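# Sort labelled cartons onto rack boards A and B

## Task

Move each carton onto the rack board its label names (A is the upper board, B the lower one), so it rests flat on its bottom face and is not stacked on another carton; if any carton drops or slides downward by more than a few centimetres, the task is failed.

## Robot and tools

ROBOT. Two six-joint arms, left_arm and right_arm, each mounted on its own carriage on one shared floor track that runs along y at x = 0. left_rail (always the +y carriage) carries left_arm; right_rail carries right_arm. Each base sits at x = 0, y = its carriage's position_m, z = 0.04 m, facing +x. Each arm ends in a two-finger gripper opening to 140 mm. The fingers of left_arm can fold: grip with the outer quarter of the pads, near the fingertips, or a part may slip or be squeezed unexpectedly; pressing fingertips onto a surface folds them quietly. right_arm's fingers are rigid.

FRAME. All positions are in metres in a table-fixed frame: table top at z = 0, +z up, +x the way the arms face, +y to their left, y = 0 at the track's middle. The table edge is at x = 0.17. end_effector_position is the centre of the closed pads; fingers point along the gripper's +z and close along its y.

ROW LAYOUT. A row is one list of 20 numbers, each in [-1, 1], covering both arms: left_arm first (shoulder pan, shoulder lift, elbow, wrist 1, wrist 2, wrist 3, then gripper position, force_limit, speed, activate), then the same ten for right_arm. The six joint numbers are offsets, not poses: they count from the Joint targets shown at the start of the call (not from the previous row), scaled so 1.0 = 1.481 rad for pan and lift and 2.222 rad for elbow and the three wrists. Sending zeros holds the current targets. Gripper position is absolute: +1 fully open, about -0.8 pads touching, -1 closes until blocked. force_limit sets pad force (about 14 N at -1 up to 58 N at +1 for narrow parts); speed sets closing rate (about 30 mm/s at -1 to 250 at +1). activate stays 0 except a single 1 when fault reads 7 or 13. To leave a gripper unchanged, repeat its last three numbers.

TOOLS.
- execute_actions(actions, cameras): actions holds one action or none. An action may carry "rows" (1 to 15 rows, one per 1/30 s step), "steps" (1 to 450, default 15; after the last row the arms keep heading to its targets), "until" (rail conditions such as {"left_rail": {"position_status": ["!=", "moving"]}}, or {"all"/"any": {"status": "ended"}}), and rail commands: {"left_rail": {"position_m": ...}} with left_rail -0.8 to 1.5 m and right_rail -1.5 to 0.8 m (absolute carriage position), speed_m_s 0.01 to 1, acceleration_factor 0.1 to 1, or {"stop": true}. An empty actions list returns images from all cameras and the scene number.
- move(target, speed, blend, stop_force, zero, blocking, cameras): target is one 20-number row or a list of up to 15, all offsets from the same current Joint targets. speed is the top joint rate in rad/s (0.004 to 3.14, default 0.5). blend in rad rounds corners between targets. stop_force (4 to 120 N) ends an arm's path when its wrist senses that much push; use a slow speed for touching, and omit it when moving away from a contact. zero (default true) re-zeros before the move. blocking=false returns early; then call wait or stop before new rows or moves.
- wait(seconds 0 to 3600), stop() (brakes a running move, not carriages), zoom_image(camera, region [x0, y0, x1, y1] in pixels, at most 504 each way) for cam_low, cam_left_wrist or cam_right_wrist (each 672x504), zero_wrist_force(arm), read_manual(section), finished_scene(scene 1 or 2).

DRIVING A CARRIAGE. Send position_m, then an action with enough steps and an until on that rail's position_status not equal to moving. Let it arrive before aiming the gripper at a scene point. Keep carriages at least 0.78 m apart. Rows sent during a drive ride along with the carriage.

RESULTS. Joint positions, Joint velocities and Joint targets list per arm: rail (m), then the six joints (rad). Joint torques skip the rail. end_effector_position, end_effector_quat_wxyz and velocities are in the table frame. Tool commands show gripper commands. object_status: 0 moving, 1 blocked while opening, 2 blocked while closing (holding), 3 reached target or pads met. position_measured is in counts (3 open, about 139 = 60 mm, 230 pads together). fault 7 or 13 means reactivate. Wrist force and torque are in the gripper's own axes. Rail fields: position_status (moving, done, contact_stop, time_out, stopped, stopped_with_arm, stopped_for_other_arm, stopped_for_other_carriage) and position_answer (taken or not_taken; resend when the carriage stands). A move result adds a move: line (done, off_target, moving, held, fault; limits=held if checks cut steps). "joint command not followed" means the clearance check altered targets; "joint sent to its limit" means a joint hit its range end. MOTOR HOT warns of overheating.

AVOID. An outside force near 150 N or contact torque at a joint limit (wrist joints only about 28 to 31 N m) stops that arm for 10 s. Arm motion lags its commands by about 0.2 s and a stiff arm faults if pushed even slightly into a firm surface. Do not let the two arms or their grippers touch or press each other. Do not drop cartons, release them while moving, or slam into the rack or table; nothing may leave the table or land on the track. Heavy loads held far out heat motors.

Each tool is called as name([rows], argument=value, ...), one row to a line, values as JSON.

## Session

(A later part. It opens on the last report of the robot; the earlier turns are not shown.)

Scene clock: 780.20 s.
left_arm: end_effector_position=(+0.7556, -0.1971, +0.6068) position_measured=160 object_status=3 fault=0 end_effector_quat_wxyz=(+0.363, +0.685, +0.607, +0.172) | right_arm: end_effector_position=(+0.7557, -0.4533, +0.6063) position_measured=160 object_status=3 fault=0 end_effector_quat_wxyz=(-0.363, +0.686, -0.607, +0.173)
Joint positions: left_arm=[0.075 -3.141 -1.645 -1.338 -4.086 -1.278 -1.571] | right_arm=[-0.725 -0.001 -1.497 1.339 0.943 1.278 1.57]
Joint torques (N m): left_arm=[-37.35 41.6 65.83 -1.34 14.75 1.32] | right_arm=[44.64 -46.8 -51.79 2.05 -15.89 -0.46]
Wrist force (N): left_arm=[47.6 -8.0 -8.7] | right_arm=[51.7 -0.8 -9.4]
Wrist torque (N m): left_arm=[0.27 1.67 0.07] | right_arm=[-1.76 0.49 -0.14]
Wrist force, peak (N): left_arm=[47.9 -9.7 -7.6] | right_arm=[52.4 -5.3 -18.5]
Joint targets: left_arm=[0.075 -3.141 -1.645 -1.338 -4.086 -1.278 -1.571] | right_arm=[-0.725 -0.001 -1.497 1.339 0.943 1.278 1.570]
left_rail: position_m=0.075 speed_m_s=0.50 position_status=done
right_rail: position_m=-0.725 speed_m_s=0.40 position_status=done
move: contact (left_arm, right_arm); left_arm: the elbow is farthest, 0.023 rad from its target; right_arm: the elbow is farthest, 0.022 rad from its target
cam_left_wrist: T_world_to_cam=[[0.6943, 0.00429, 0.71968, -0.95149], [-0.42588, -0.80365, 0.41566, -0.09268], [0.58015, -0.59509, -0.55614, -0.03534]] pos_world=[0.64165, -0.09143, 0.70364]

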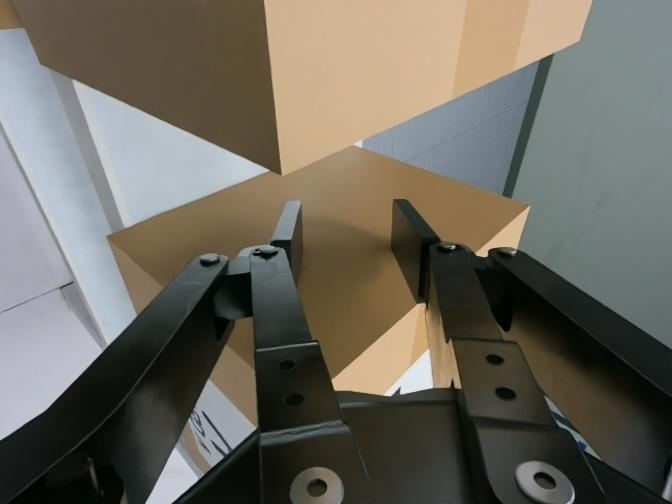

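move(target=[0,0,0,0,-0.06,0,-0.25,0.5,0.5,0,0,0,0,0,0.06,0,-0.25,0.5,0.5,0], speed=0.1, cameras=["all"])

Scene clock: 787.00 s.
left_arm: end_effector_position=(+0.7628, -0.1529, +0.5997) position_measured=160 object_status=3 fault=0 end_effector_quat_wxyz=(+0.322, +0.672, +0.630, +0.218) | right_arm: end_effector_position=(+0.7628, -0.4975, +0.5992) position_measured=160 object_status=3 fault=0 end_effector_quat_wxyz=(-0.322, +0.673, -0.630, +0.218)
Joint positions: left_arm=[0.075 -3.141 -1.645 -1.338 -4.086 -1.411 -1.571] | right_arm=[-0.725 -0.001 -1.497 1.339 0.943 1.412 1.57]
Joint torques (N m): left_arm=[10.65 41.63 36.93 -1.02 -2.1 1.58] | right_arm=[-14.79 -45.8 -31.49 2.03 3.07 -0.56]
Wrist force (N): left_arm=[-0.1 -0.6 0.4] | right_arm=[1.1 -3.1 -1.3]
Wrist torque (N m): left_arm=[-0.04 0.08 -0.28] | right_arm=[-1.08 -0.29 -0.24]
Wrist force, peak (N): left_arm=[47.9 -7.2 -8.9] | right_arm=[52.0 -0.7 -9.2]
Joint targets: left_arm=[0.075 -3.141 -1.645 -1.338 -4.086 -1.411 -1.571] | right_arm=[-0.725 -0.001 -1.497 1.339 0.943 1.412 1.570]
left_rail: position_m=0.075 speed_m_s=0.50 position_status=done
right_rail: position_m=-0.725 speed_m_s=0.40 position_status=done
move: done
cam_left_wrist: T_world_to_cam=[[0.69401, 0.00187, 0.71997, -0.95182], [-0.34666, -0.87558, 0.33644, -0.07502], [0.63101, -0.48308, -0.60701, -0.00839]] pos_world=[0.63986, -0.06796, 0.70542]
cam_right_wrist: T_world_to_cam=[[-0.71809, 0.02022, -0.69565, 0.98163], [-0.30461, 0.88961, 0.3403, 0.47275], [0.62574, 0.45627, -0.63267, 0.3048]] pos_world=[0.65818, -0.57948, 0.71483]

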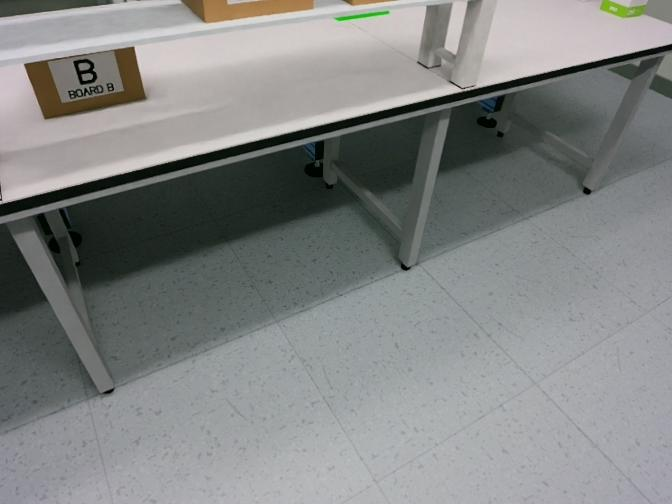

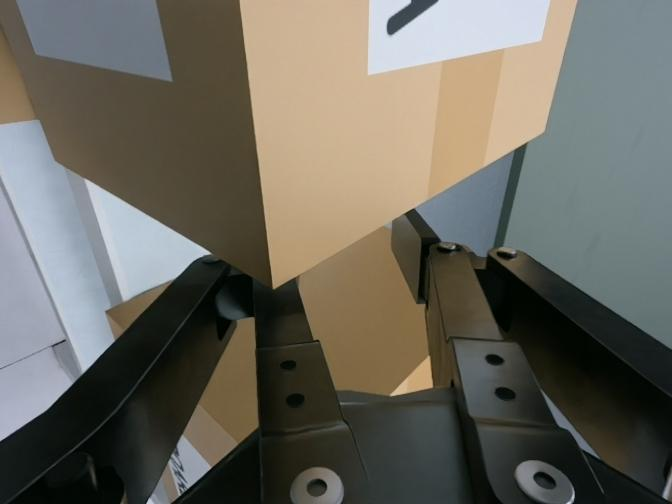

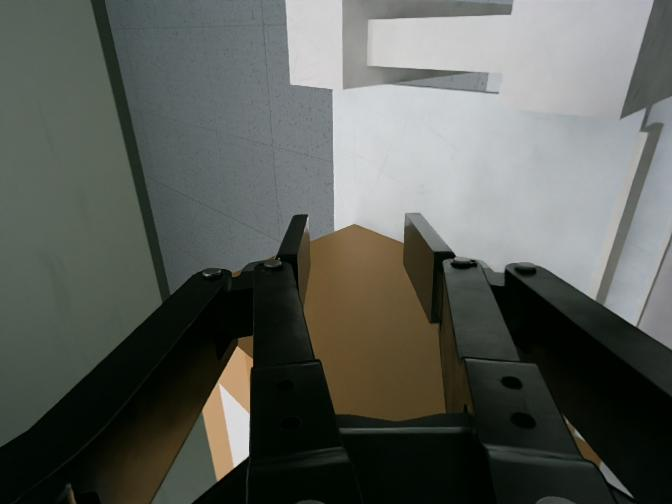

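move([
  [0,0.1473,-0.0139,-0.0840,0,0,-0.25,0.5,0.5,0,0,-0.1470,0.0135,0.0847,0,0,-0.25,0.5,0.5,0],
  [0,0.3320,-0.2454,0.0243,-0.0266,0,-0.25,0.5,0.5,0,0,-0.3317,0.2449,-0.0236,0.0266,0,-0.25,0.5,0.5,0],
  [0,0.1297,-0.5839,0.6154,-0.0266,0,-0.25,0.5,0.5,0,0,-0.1294,0.5834,-0.6148,0.0266,0,-0.25,0.5,0.5,0],
], blend=[0.05,0.1,0], speed=0.5, cameras=["cam_left_wrist","cam_right_wrist"])

move(target=[0,0,0,0,0.13,0,-0.25,0.5,0.5,0,0,0,0,0,-0.13,0,-0.25,0.5,0.5,0], speed=0.05, stop_force=43, cameras=["cam_left_wrist","cam_right_wrist"])

Scene clock: 818.97 s.
left_arm: end_effector_position=(+0.4957, -0.1330, +0.0923) position_measured=160 object_status=3 fault=0 end_effector_quat_wxyz=(+0.384, +0.629, +0.594, +0.323) | right_arm: end_effector_position=(+0.4956, -0.5173, +0.0922) position_measured=160 object_status=3 fault=0 end_effector_quat_wxyz=(-0.383, +0.629, -0.594, +0.323)
Joint positions: left_arm=[0.075 -3.141 -1.453 -2.635 -2.718 -1.47 -1.571] | right_arm=[-0.725 -0.001 -1.689 2.635 -0.423 1.471 1.57]
Joint torques (N m): left_arm=[-15.04 -2.02 18.19 3.58 -2.63 1.87] | right_arm=[9.26 -4.41 -17.62 -4.14 3.28 -0.59]
Wrist force (N): left_arm=[-0.2 -0.5 0.4] | right_arm=[1.1 -2.3 -1.1]
Wrist torque (N m): left_arm=[-0.02 0.11 -0.32] | right_arm=[-0.98 -0.30 -0.25]
Wrist force, peak (N): left_arm=[0.8 0.1 4.2] | right_arm=[0.8 -3.8 -4.5]
Joint targets: left_arm=[0.075 -3.141 -1.453 -2.635 -2.718 -1.470 -1.571] | right_arm=[-0.725 -0.001 -1.689 2.635 -0.423 1.471 1.570]
left_rail: position_m=0.075 speed_m_s=0.50 position_status=done
right_rail: position_m=-0.725 speed_m_s=0.40 position_status=done
move: done
cam_left_wrist: T_world_to_cam=[[0.4837, 0.00061, 0.87523, -0.31148], [-0.37638, -0.90267, 0.20863, 0.04337], [0.79017, -0.43033, -0.43639, -0.22585]] pos_world=[0.34545, -0.05785, 0.16501]
cam_right_wrist: T_world_to_cam=[[-0.51288, 0.02095, -0.8582, 0.35113], [-0.33591, 0.9151, 0.22309, 0.62103], [0.79001, 0.40269, -0.4623, 0.03547]] pos_world=[0.36068, -0.58994, 0.1792]

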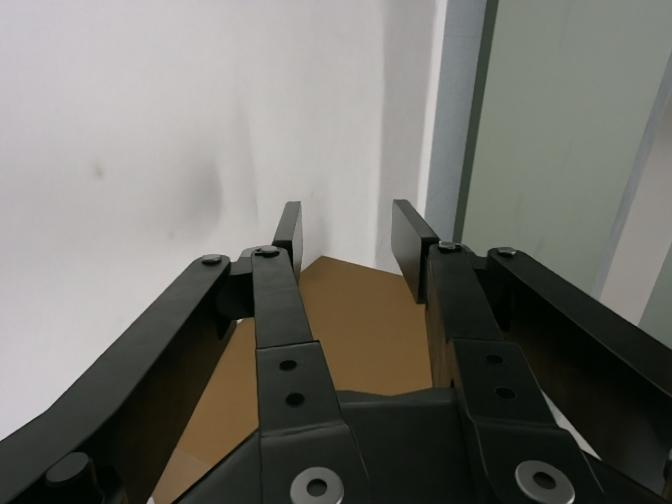

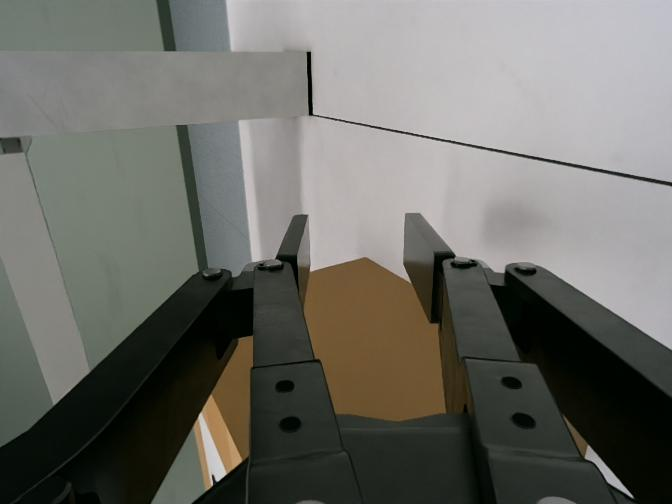

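Scene clock: 823.93 s.
left_arm: end_effector_position=(+0.4848, -0.1964, +0.0985) position_measured=160 object_status=3 fault=0 end_effector_quat_wxyz=(+0.439, +0.657, +0.555, +0.261) | right_arm: end_effector_position=(+0.4848, -0.4538, +0.0984) position_measured=160 object_status=3 fault=0 end_effector_quat_wxyz=(-0.438, +0.657, -0.555, +0.262)
Joint positions: left_arm=[0.075 -3.141 -1.453 -2.635 -2.718 -1.28 -1.571] | right_arm=[-0.725 -0.001 -1.689 2.635 -0.423 1.281 1.57]
Joint torques (N m): left_arm=[-12.25 0.48 27.62 2.27 7.78 1.32] | right_arm=[16.47 -6.74 -23.42 -2.77 -6.9 -0.72]
Wrist force (N): left_arm=[41.4 -3.8 -10.4] | right_arm=[45.2 2.2 -10.1]
Wrist torque (N m): left_arm=[0.09 1.55 -0.06] | right_arm=[-1.17 0.69 -0.22]
Wrist force, peak (N): left_arm=[51.0 -3.8 -11.3] | right_arm=[53.0 3.2 -10.8]
Joint targets: left_arm=[0.075 -3.141 -1.453 -2.635 -2.718 -1.280 -1.571] | right_arm=[-0.725 -0.001 -1.689 2.635 -0.423 1.281 1.570]
left_rail: position_m=0.075 speed_m_s=0.50 position_status=done
right_rail: position_m=-0.725 speed_m_s=0.40 position_status=done
move: contact (left_arm, right_arm); left_arm: the wrist 2 is farthest, 0.099 rad from its target; right_arm: the wrist 2 is farthest, 0.099 rad from its target
cam_left_wrist: T_world_to_cam=[[0.48411, 0.00412, 0.875, -0.3111], [-0.51738, -0.8051, 0.29004, 0.06028], [0.70566, -0.59312, -0.38762, -0.23763]] pos_world=[0.34948, -0.09113, 0.16262]
cam_right_wrist: T_world_to_cam=[[-0.51605, 0.01777, -0.85637, 0.34946], [-0.47944, 0.82251, 0.30597, 0.5773], [0.70981, 0.56848, -0.41594, 0.1309]] pos_world=[0.3642, -0.55546, 0.17707]

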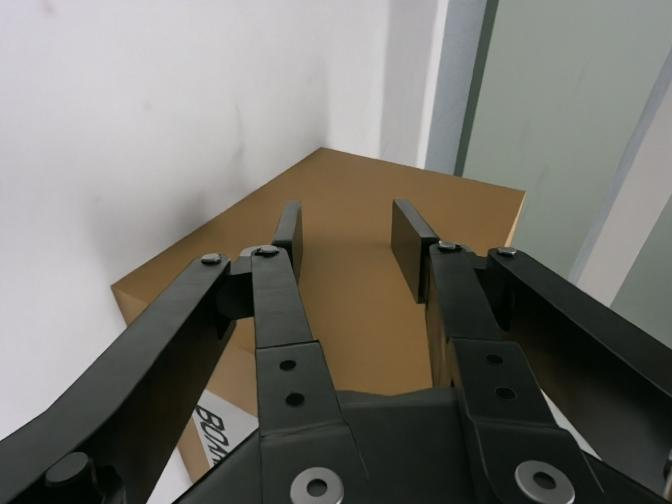

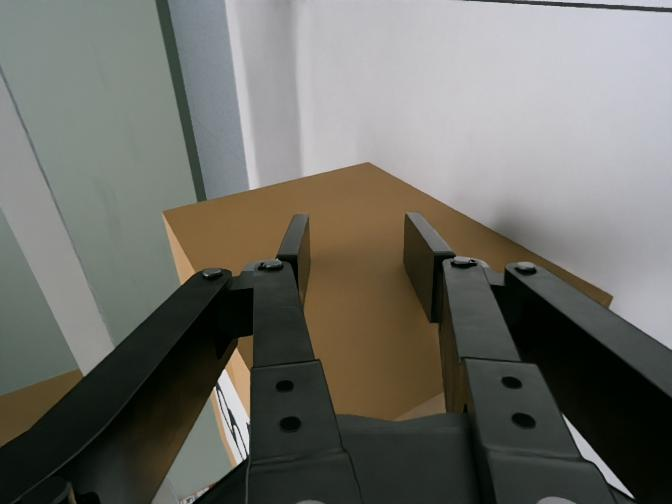

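move([
  [0,0.2001,0.0794,-0.2128,0,0,-0.25,0.5,0.5,0,0,-0.2001,-0.0794,0.2128,0,0,-0.25,0.5,0.5,0],
  [0,0.2178,0.1603,-0.3054,0,0,-0.25,0.5,0.5,0,0,-0.2178,-0.1603,0.3054,0,0,-0.25,0.5,0.5,0],
  [0,0.1109,0.2033,-0.2773,0,0,-0.25,0.5,0.5,0,0,-0.1109,-0.2033,0.2773,0,0,-0.25,0.5,0.5,0],
  [0,-0.0239,0.2746,-0.2587,0,0,-0.25,0.5,0.5,0,0,0.0239,-0.2746,0.2587,0,0,-0.25,0.5,0.5,0],
], blend=[0.04,0.03,0.05,0], speed=0.17, cameras=["all"])

Scene clock: 848.00 s.
left_arm: end_effector_position=(+0.7046, -0.1963, +0.3569) position_measured=160 object_status=3 fault=0 end_effector_quat_wxyz=(+0.439, +0.657, +0.555, +0.261) | right_arm: end_effector_position=(+0.7047, -0.4540, +0.3566) position_measured=160 object_status=3 fault=0 end_effector_quat_wxyz=(-0.438, +0.657, -0.555, +0.262)
Joint positions: left_arm=[0.075 -3.141 -1.488 -2.025 -3.293 -1.28 -1.571] | right_arm=[-0.725 -0.001 -1.654 2.025 0.152 1.281 1.57]
Joint torques (N m): left_arm=[-14.34 23.64 65.48 6.3 14.6 1.82] | right_arm=[29.05 -29.99 -51.12 -5.64 -7.07 -0.76]
Wrist force (N): left_arm=[34.5 -8.7 -5.3] | right_arm=[37.1 3.1 -7.3]
Wrist torque (N m): left_arm=[0.34 1.40 -0.06] | right_arm=[-1.42 0.47 -0.24]
Wrist force, peak (N): left_arm=[42.9 -9.0 -7.9] | right_arm=[45.6 2.8 -10.1]
Joint targets: left_arm=[0.075 -3.141 -1.488 -2.025 -3.293 -1.280 -1.571] | right_arm=[-0.725 -0.001 -1.653 2.025 0.152 1.281 1.570]
left_rail: position_m=0.075 speed_m_s=0.50 position_status=done
right_rail: position_m=-0.725 speed_m_s=0.40 position_status=done
move: done
cam_left_wrist: T_world_to_cam=[[0.48414, 0.00409, 0.87498, -0.64354], [-0.51736, -0.80512, 0.29003, 0.09915], [0.70565, -0.5931, -0.38767, -0.29252]] pos_world=[0.56928, -0.09103, 0.42092]
cam_right_wrist: T_world_to_cam=[[-0.51609, 0.01784, -0.85635, 0.68411], [-0.47939, 0.82251, 0.30605, 0.60383], [0.70981, 0.56848, -0.41594, 0.08232]] pos_world=[0.5841, -0.55566, 0.43527]

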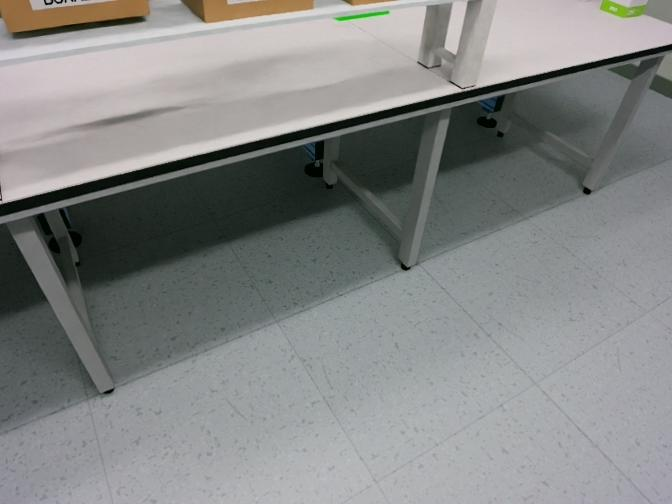

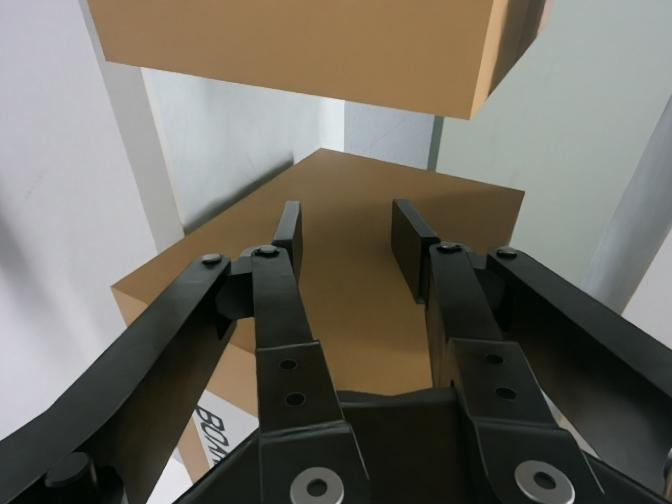

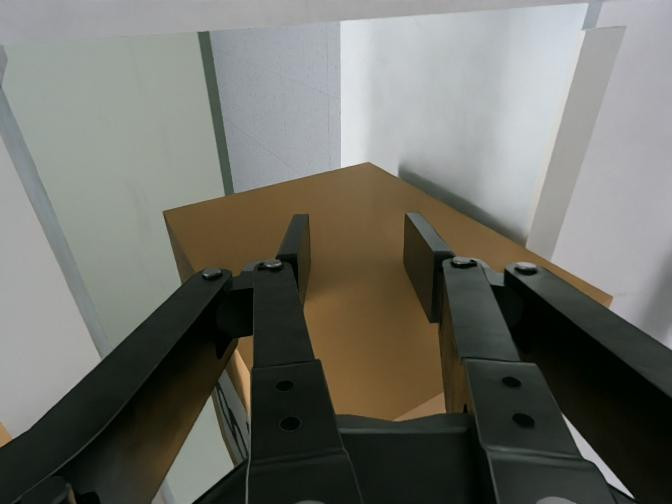

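move(target=[0,-0.0209,-0.0241,0.0380,0,0,-0.25,0.5,0.5,0,0,0.0209,0.0241,-0.0380,0,0,-0.25,0.5,0.5,0], speed=0.03, stop_force=9, cameras=["cam_right_wrist"])

Scene clock: 853.97 s.
left_arm: end_effector_position=(+0.7051, -0.1963, +0.3420) position_measured=160 object_status=3 fault=0 end_effector_quat_wxyz=(+0.439, +0.657, +0.555, +0.261) | right_arm: end_effector_position=(+0.7051, -0.4540, +0.3416) position_measured=160 object_status=3 fault=0 end_effector_quat_wxyz=(-0.438, +0.657, -0.555, +0.262)
Joint positions: left_arm=[0.075 -3.141 -1.499 -2.044 -3.264 -1.28 -1.571] | right_arm=[-0.725 -0.001 -1.643 2.044 0.122 1.281 1.57]
Joint torques (N m): left_arm=[-16.98 63.44 59.8 -1.1 18.66 1.77] | right_arm=[26.28 -52.97 -48.41 2.06 -7.09 -0.45]
Wrist force (N): left_arm=[34.8 -3.0 -8.2] | right_arm=[37.8 -0.5 -9.1]
Wrist torque (N m): left_arm=[0.12 1.37 -0.16] | right_arm=[-1.39 0.44 -0.09]
Wrist force, peak (N): left_arm=[35.1 -9.0 -5.5] | right_arm=[38.4 -7.0 -13.5]
Joint targets: left_arm=[0.075 -3.141 -1.499 -2.044 -3.264 -1.280 -1.571] | right_arm=[-0.725 -0.001 -1.643 2.044 0.122 1.281 1.570]
left_rail: position_m=0.075 speed_m_s=0.50 position_status=done
right_rail: position_m=-0.725 speed_m_s=0.40 position_status=done
move: contact (left_arm, right_arm); left_arm: the wrist 1 is farthest, 0.055 rad from its target; right_arm: the wrist 1 is farthest, 0.055 rad from its target
cam_right_wrist: T_world_to_cam=[[-0.51597, 0.01777, -0.85642, 0.67139], [-0.47948, 0.82249, 0.30594, 0.60871], [0.70984, 0.5685, -0.41585, 0.07576]] pos_world=[0.5845, -0.55566, 0.42027]

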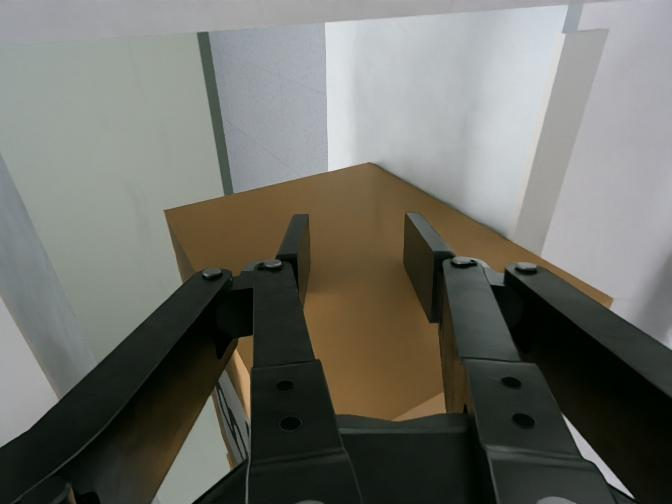

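move(target=[0,0,0,0,-0.058,0,-0.25,0.5,0.5,0,0,0,0,0,0.06,0,-0.25,0.5,0.5,0], speed=0.1, cameras=["cam_left_wrist","cam_right_wrist"])

Scene clock: 862.90 s.
left_arm: end_effector_position=(+0.7135, -0.1536, +0.3372) position_measured=160 object_status=3 fault=0 end_effector_quat_wxyz=(+0.402, +0.638, +0.582, +0.303) | right_arm: end_effector_position=(+0.7137, -0.4982, +0.3366) position_measured=160 object_status=3 fault=0 end_effector_quat_wxyz=(-0.400, +0.638, -0.583, +0.305)
Joint positions: left_arm=[0.075 -3.141 -1.499 -2.044 -3.264 -1.409 -1.571] | right_arm=[-0.725 -0.001 -1.643 2.044 0.122 1.414 1.57]
Joint torques (N m): left_arm=[-1.64 40.8 35.84 -0.89 -2.17 1.85] | right_arm=[-14.7 -34.17 -33.12 2.22 3.65 -0.65]
Wrist force (N): left_arm=[-0.2 -0.4 0.0] | right_arm=[3.0 -5.4 -1.9]
Wrist torque (N m): left_arm=[0.00 0.12 -0.32] | right_arm=[-1.70 -0.75 -0.24]
Wrist force, peak (N): left_arm=[35.1 -3.0 -8.3] | right_arm=[38.1 -0.1 -9.3]
Joint targets: left_arm=[0.075 -3.141 -1.499 -2.044 -3.264 -1.409 -1.571] | right_arm=[-0.725 -0.001 -1.643 2.044 0.122 1.414 1.570]
left_rail: position_m=0.075 speed_m_s=0.50 position_status=done
right_rail: position_m=-0.725 speed_m_s=0.40 position_status=done
move: done
cam_left_wrist: T_world_to_cam=[[0.48364, 0.00174, 0.87527, -0.63092], [-0.42368, -0.87457, 0.23585, 0.08459], [0.76589, -0.4849, -0.42224, -0.2958]] pos_world=[0.56753, -0.06836, 0.40738]
cam_right_wrist: T_world_to_cam=[[-0.51381, 0.0201, -0.85767, 0.67243], [-0.38056, 0.89064, 0.24886, 0.63335], [0.76888, 0.45427, -0.44997, 0.00504]] pos_world=[0.58265, -0.57989, 0.42137]

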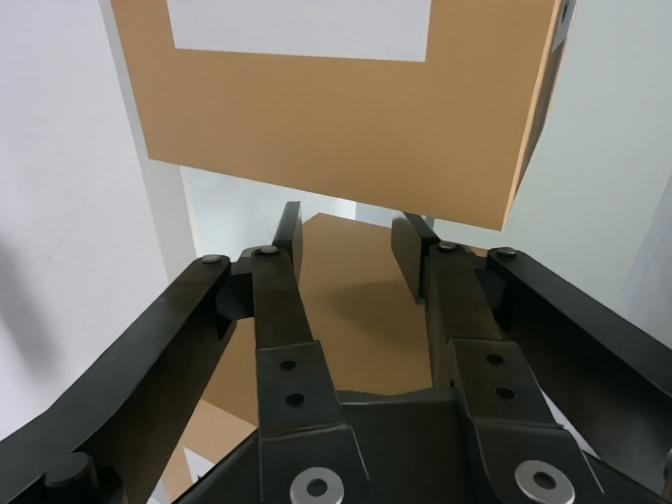

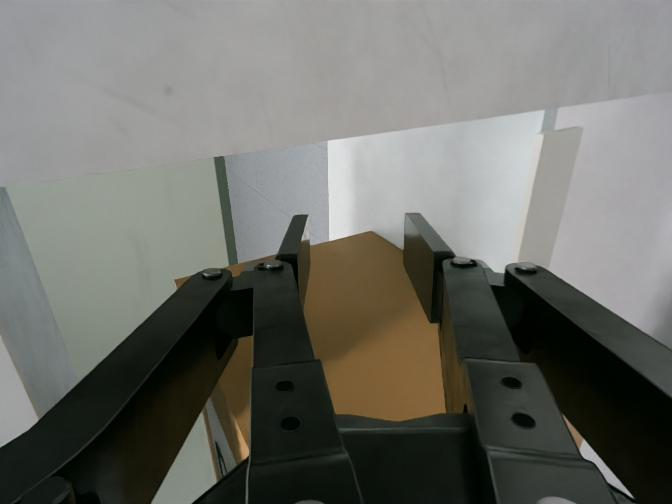

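move([
  [0,0.2063,-0.0925,-0.0452,0,0,-0.25,0.5,0.5,0,0,-0.2063,0.0925,0.0452,0,0,-0.25,0.5,0.5,0],
  [0,0.1535,-0.1482,0.1241,0.0892,0,-1,0.5,0.5,0,0,-0.1535,0.1482,-0.1241,-0.0915,0,-1,0.5,0.5,0],
], blend=[0.03,0], speed=0.35)

move(target=[0,-0.09546,0.0458,0.01783,0,0,-1,0.5,0.5,0,0,0.09546,-0.0458,-0.01783,0,0,-1,0.5,0.5,0], speed=0.06, stop_force=30, cameras=["all"])

Scene clock: 873.67 s.
left_arm: end_effector_position=(+0.5787, -0.2187, +0.3091) position_measured=235 object_status=3 fault=0 end_effector_quat_wxyz=(+0.503, +0.642, +0.498, +0.295) | right_arm: end_effector_position=(+0.5787, -0.4313, +0.3087) position_measured=234 object_status=3 fault=0 end_effector_quat_wxyz=(-0.502, +0.643, -0.498, +0.295)
Joint positions: left_arm=[0.075 -3.141 -1.271 -2.373 -2.988 -1.211 -1.571] | right_arm=[-0.725 -0.001 -1.87 2.373 -0.153 1.211 1.57]
Joint torques (N m): left_arm=[10.53 -2.72 34.48 4.24 3 1.45] | right_arm=[8.51 -1.83 -28.66 -5.01 -3.62 -0.38]
Wrist force (N): left_arm=[-0.3 -0.6 0.0] | right_arm=[2.7 -5.0 -0.7]
Wrist torque (N m): left_arm=[-0.03 0.16 -0.34] | right_arm=[-1.71 -0.68 -0.37]
Wrist force, peak (N): left_arm=[-0.7 -3.1 -2.3] | right_arm=[4.1 -6.8 -1.4]
Joint targets: left_arm=[0.075 -3.141 -1.271 -2.373 -2.988 -1.211 -1.571] | right_arm=[-0.725 -0.001 -1.870 2.373 -0.153 1.211 1.570]
left_rail: position_m=0.075 speed_m_s=0.50 position_status=done
right_rail: position_m=-0.725 speed_m_s=0.40 position_status=done
move: done

Scene clock: 876.97 s.
left_arm: end_effector_position=(+0.6517, -0.2187, +0.3091) position_measured=235 object_status=3 fault=0 end_effector_quat_wxyz=(+0.503, +0.642, +0.498, +0.295) | right_arm: end_effector_position=(+0.6517, -0.4313, +0.3087) position_measured=234 object_status=3 fault=0 end_effector_quat_wxyz=(-0.502, +0.643, -0.498, +0.295)
Joint positions: left_arm=[0.075 -3.141 -1.413 -2.271 -2.948 -1.211 -1.571] | right_arm=[-0.725 -0.001 -1.729 2.271 -0.193 1.211 1.57]
Joint torques (N m): left_arm=[10.76 6.09 55.4 4.74 0.72 1.79] | right_arm=[10.77 -11.47 -44.98 -4.94 -1.98 -0.15]
Wrist force (N): left_arm=[-1.7 0.4 -3.4] | right_arm=[1.3 -6.2 -4.5]
Wrist torque (N m): left_arm=[-0.10 0.21 -0.33] | right_arm=[-1.74 -0.64 -0.38]
Wrist force, peak (N): left_arm=[-1.4 0.7 -3.6] | right_arm=[1.1 -6.5 -4.7]
Joint targets: left_arm=[0.075 -3.141 -1.413 -2.271 -2.948 -1.211 -1.571] | right_arm=[-0.725 -0.001 -1.729 2.271 -0.193 1.211 1.570]
left_rail: position_m=0.075 speed_m_s=0.50 position_status=done
right_rail: position_m=-0.725 speed_m_s=0.40 position_status=done
move: done
cam_left_wrist: T_world_to_cam=[[0.32566, 0.00522, 0.94547, -0.49431], [-0.61083, -0.76212, 0.2146, 0.16128], [0.72169, -0.64741, -0.245, -0.35341]] pos_world=[0.51454, -0.1033, 0.34616]
cam_right_wrist: T_world_to_cam=[[-0.36118, 0.01633, -0.93235, 0.53729], [-0.57788, 0.78079, 0.23753, 0.64181], [0.73185, 0.62458, -0.27257, 0.05269]] pos_world=[0.52638, -0.5428, 0.36285]

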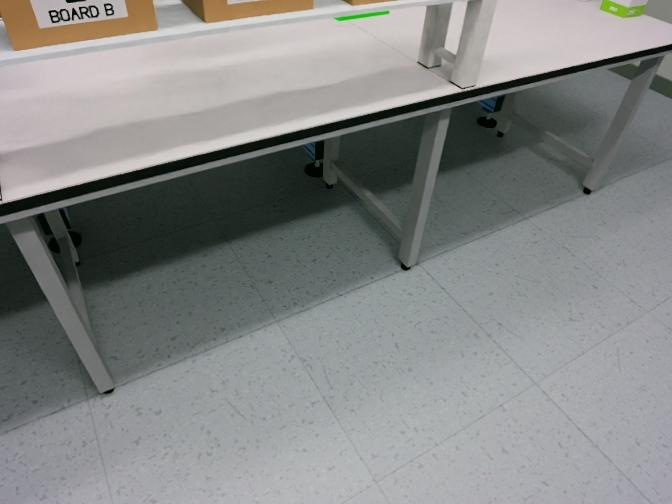

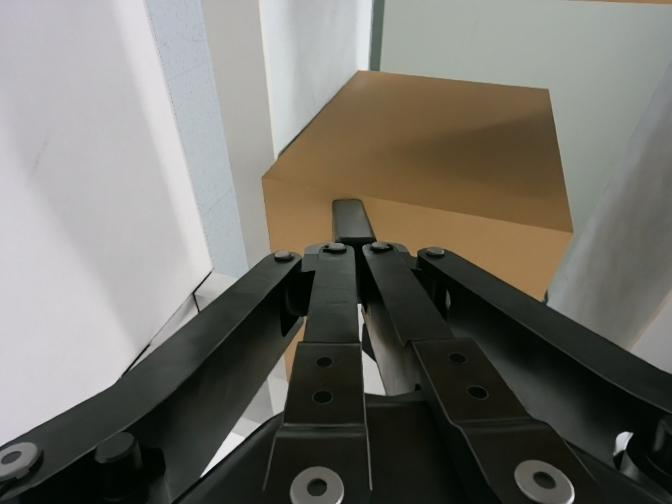

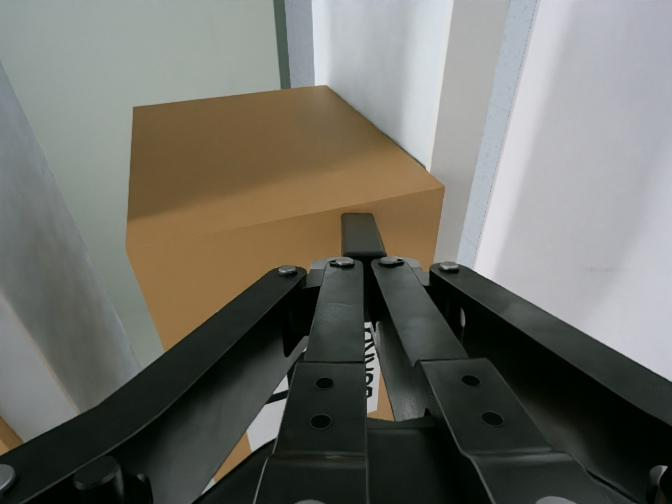

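move([
  [0,0.0955,-0.0458,-0.0178,0,0,-1,0.5,0.5,0,0,-0.0955,0.0458,0.0178,0,0,-1,0.5,0.5,0],
  [0,0.1751,0.1745,-0.4876,-0.1170,0,-1,0.5,0.5,0,0,-0.1751,-0.1745,0.4876,0.1170,0,-1,0.5,0.5,0],
], blend=[0.08,0], speed=0.6, cameras=["all"])

Scene clock: 888.27 s.
left_arm: end_effector_position=(+0.4750, -0.1328, +0.5161) position_measured=235 object_status=3 fault=0 end_effector_quat_wxyz=(+0.303, +0.666, +0.639, +0.238) | right_arm: end_effector_position=(+0.4750, -0.5171, +0.5158) position_measured=234 object_status=3 fault=0 end_effector_quat_wxyz=(-0.303, +0.666, -0.639, +0.237)
Joint positions: left_arm=[0.075 -3.141 -1.153 -1.884 -4.032 -1.471 -1.571] | right_arm=[-0.725 -0.001 -1.988 1.884 0.89 1.471 1.57]
Joint torques (N m): left_arm=[1.66 31.66 60.45 -4.43 -2.25 1.14] | right_arm=[-13.1 -20.02 -48.57 4.89 3.42 -0.13]
Wrist force (N): left_arm=[-0.1 -0.3 0.2] | right_arm=[2.7 -5.7 -1.1]
Wrist torque (N m): left_arm=[0.06 0.09 -0.27] | right_arm=[-1.64 -0.65 -0.24]
Wrist force, peak (N): left_arm=[-1.8 -6.1 -3.2] | right_arm=[1.4 -6.5 -4.6]
Joint targets: left_arm=[0.075 -3.141 -1.153 -1.883 -4.032 -1.471 -1.571] | right_arm=[-0.725 -0.001 -1.988 1.884 0.890 1.471 1.570]
left_rail: position_m=0.075 speed_m_s=0.50 position_status=done
right_rail: position_m=-0.725 speed_m_s=0.40 position_status=done
move: done; blend cut to 0.0707 rad at target 1
cam_left_wrist: T_world_to_cam=[[0.69416, 0.00071, 0.71982, -0.69211], [-0.30904, -0.90285, 0.29891, -0.13131], [0.65011, -0.42994, -0.6265, 0.14027]] pos_world=[0.34865, -0.05775, 0.62533]
cam_right_wrist: T_world_to_cam=[[-0.71794, 0.02114, -0.69579, 0.71786], [-0.26669, 0.91492, 0.30298, 0.44527], [0.643, 0.40308, -0.65122, 0.41499]] pos_world=[0.36729, -0.58984, 0.63482]

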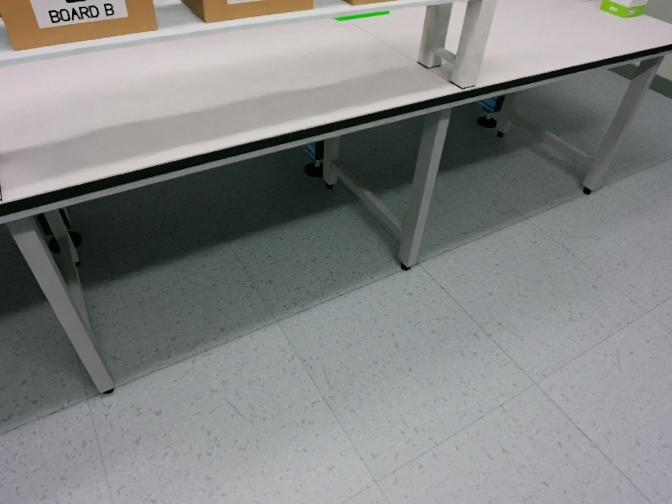

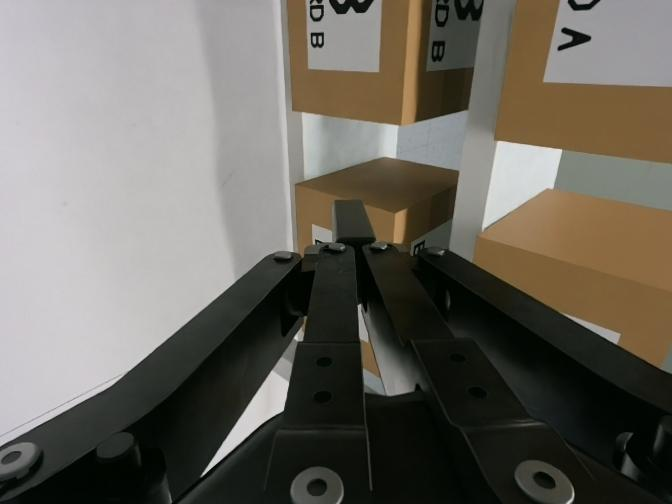

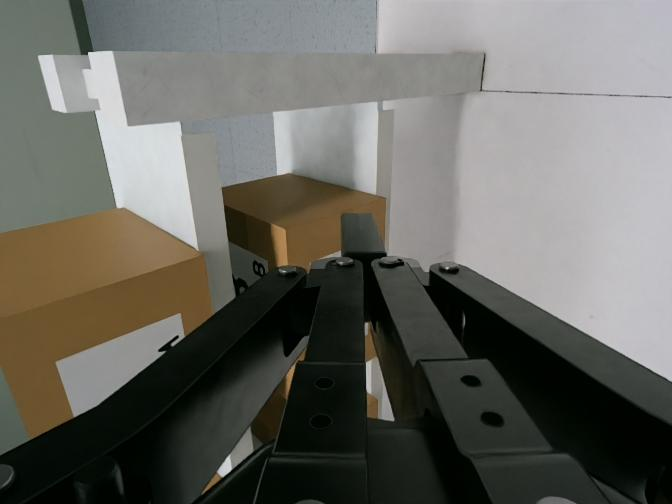

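All six cartons are on the boards their labels name, and both arms are clear.

finished_scene(scene=2)

The scene is finished: the task was done.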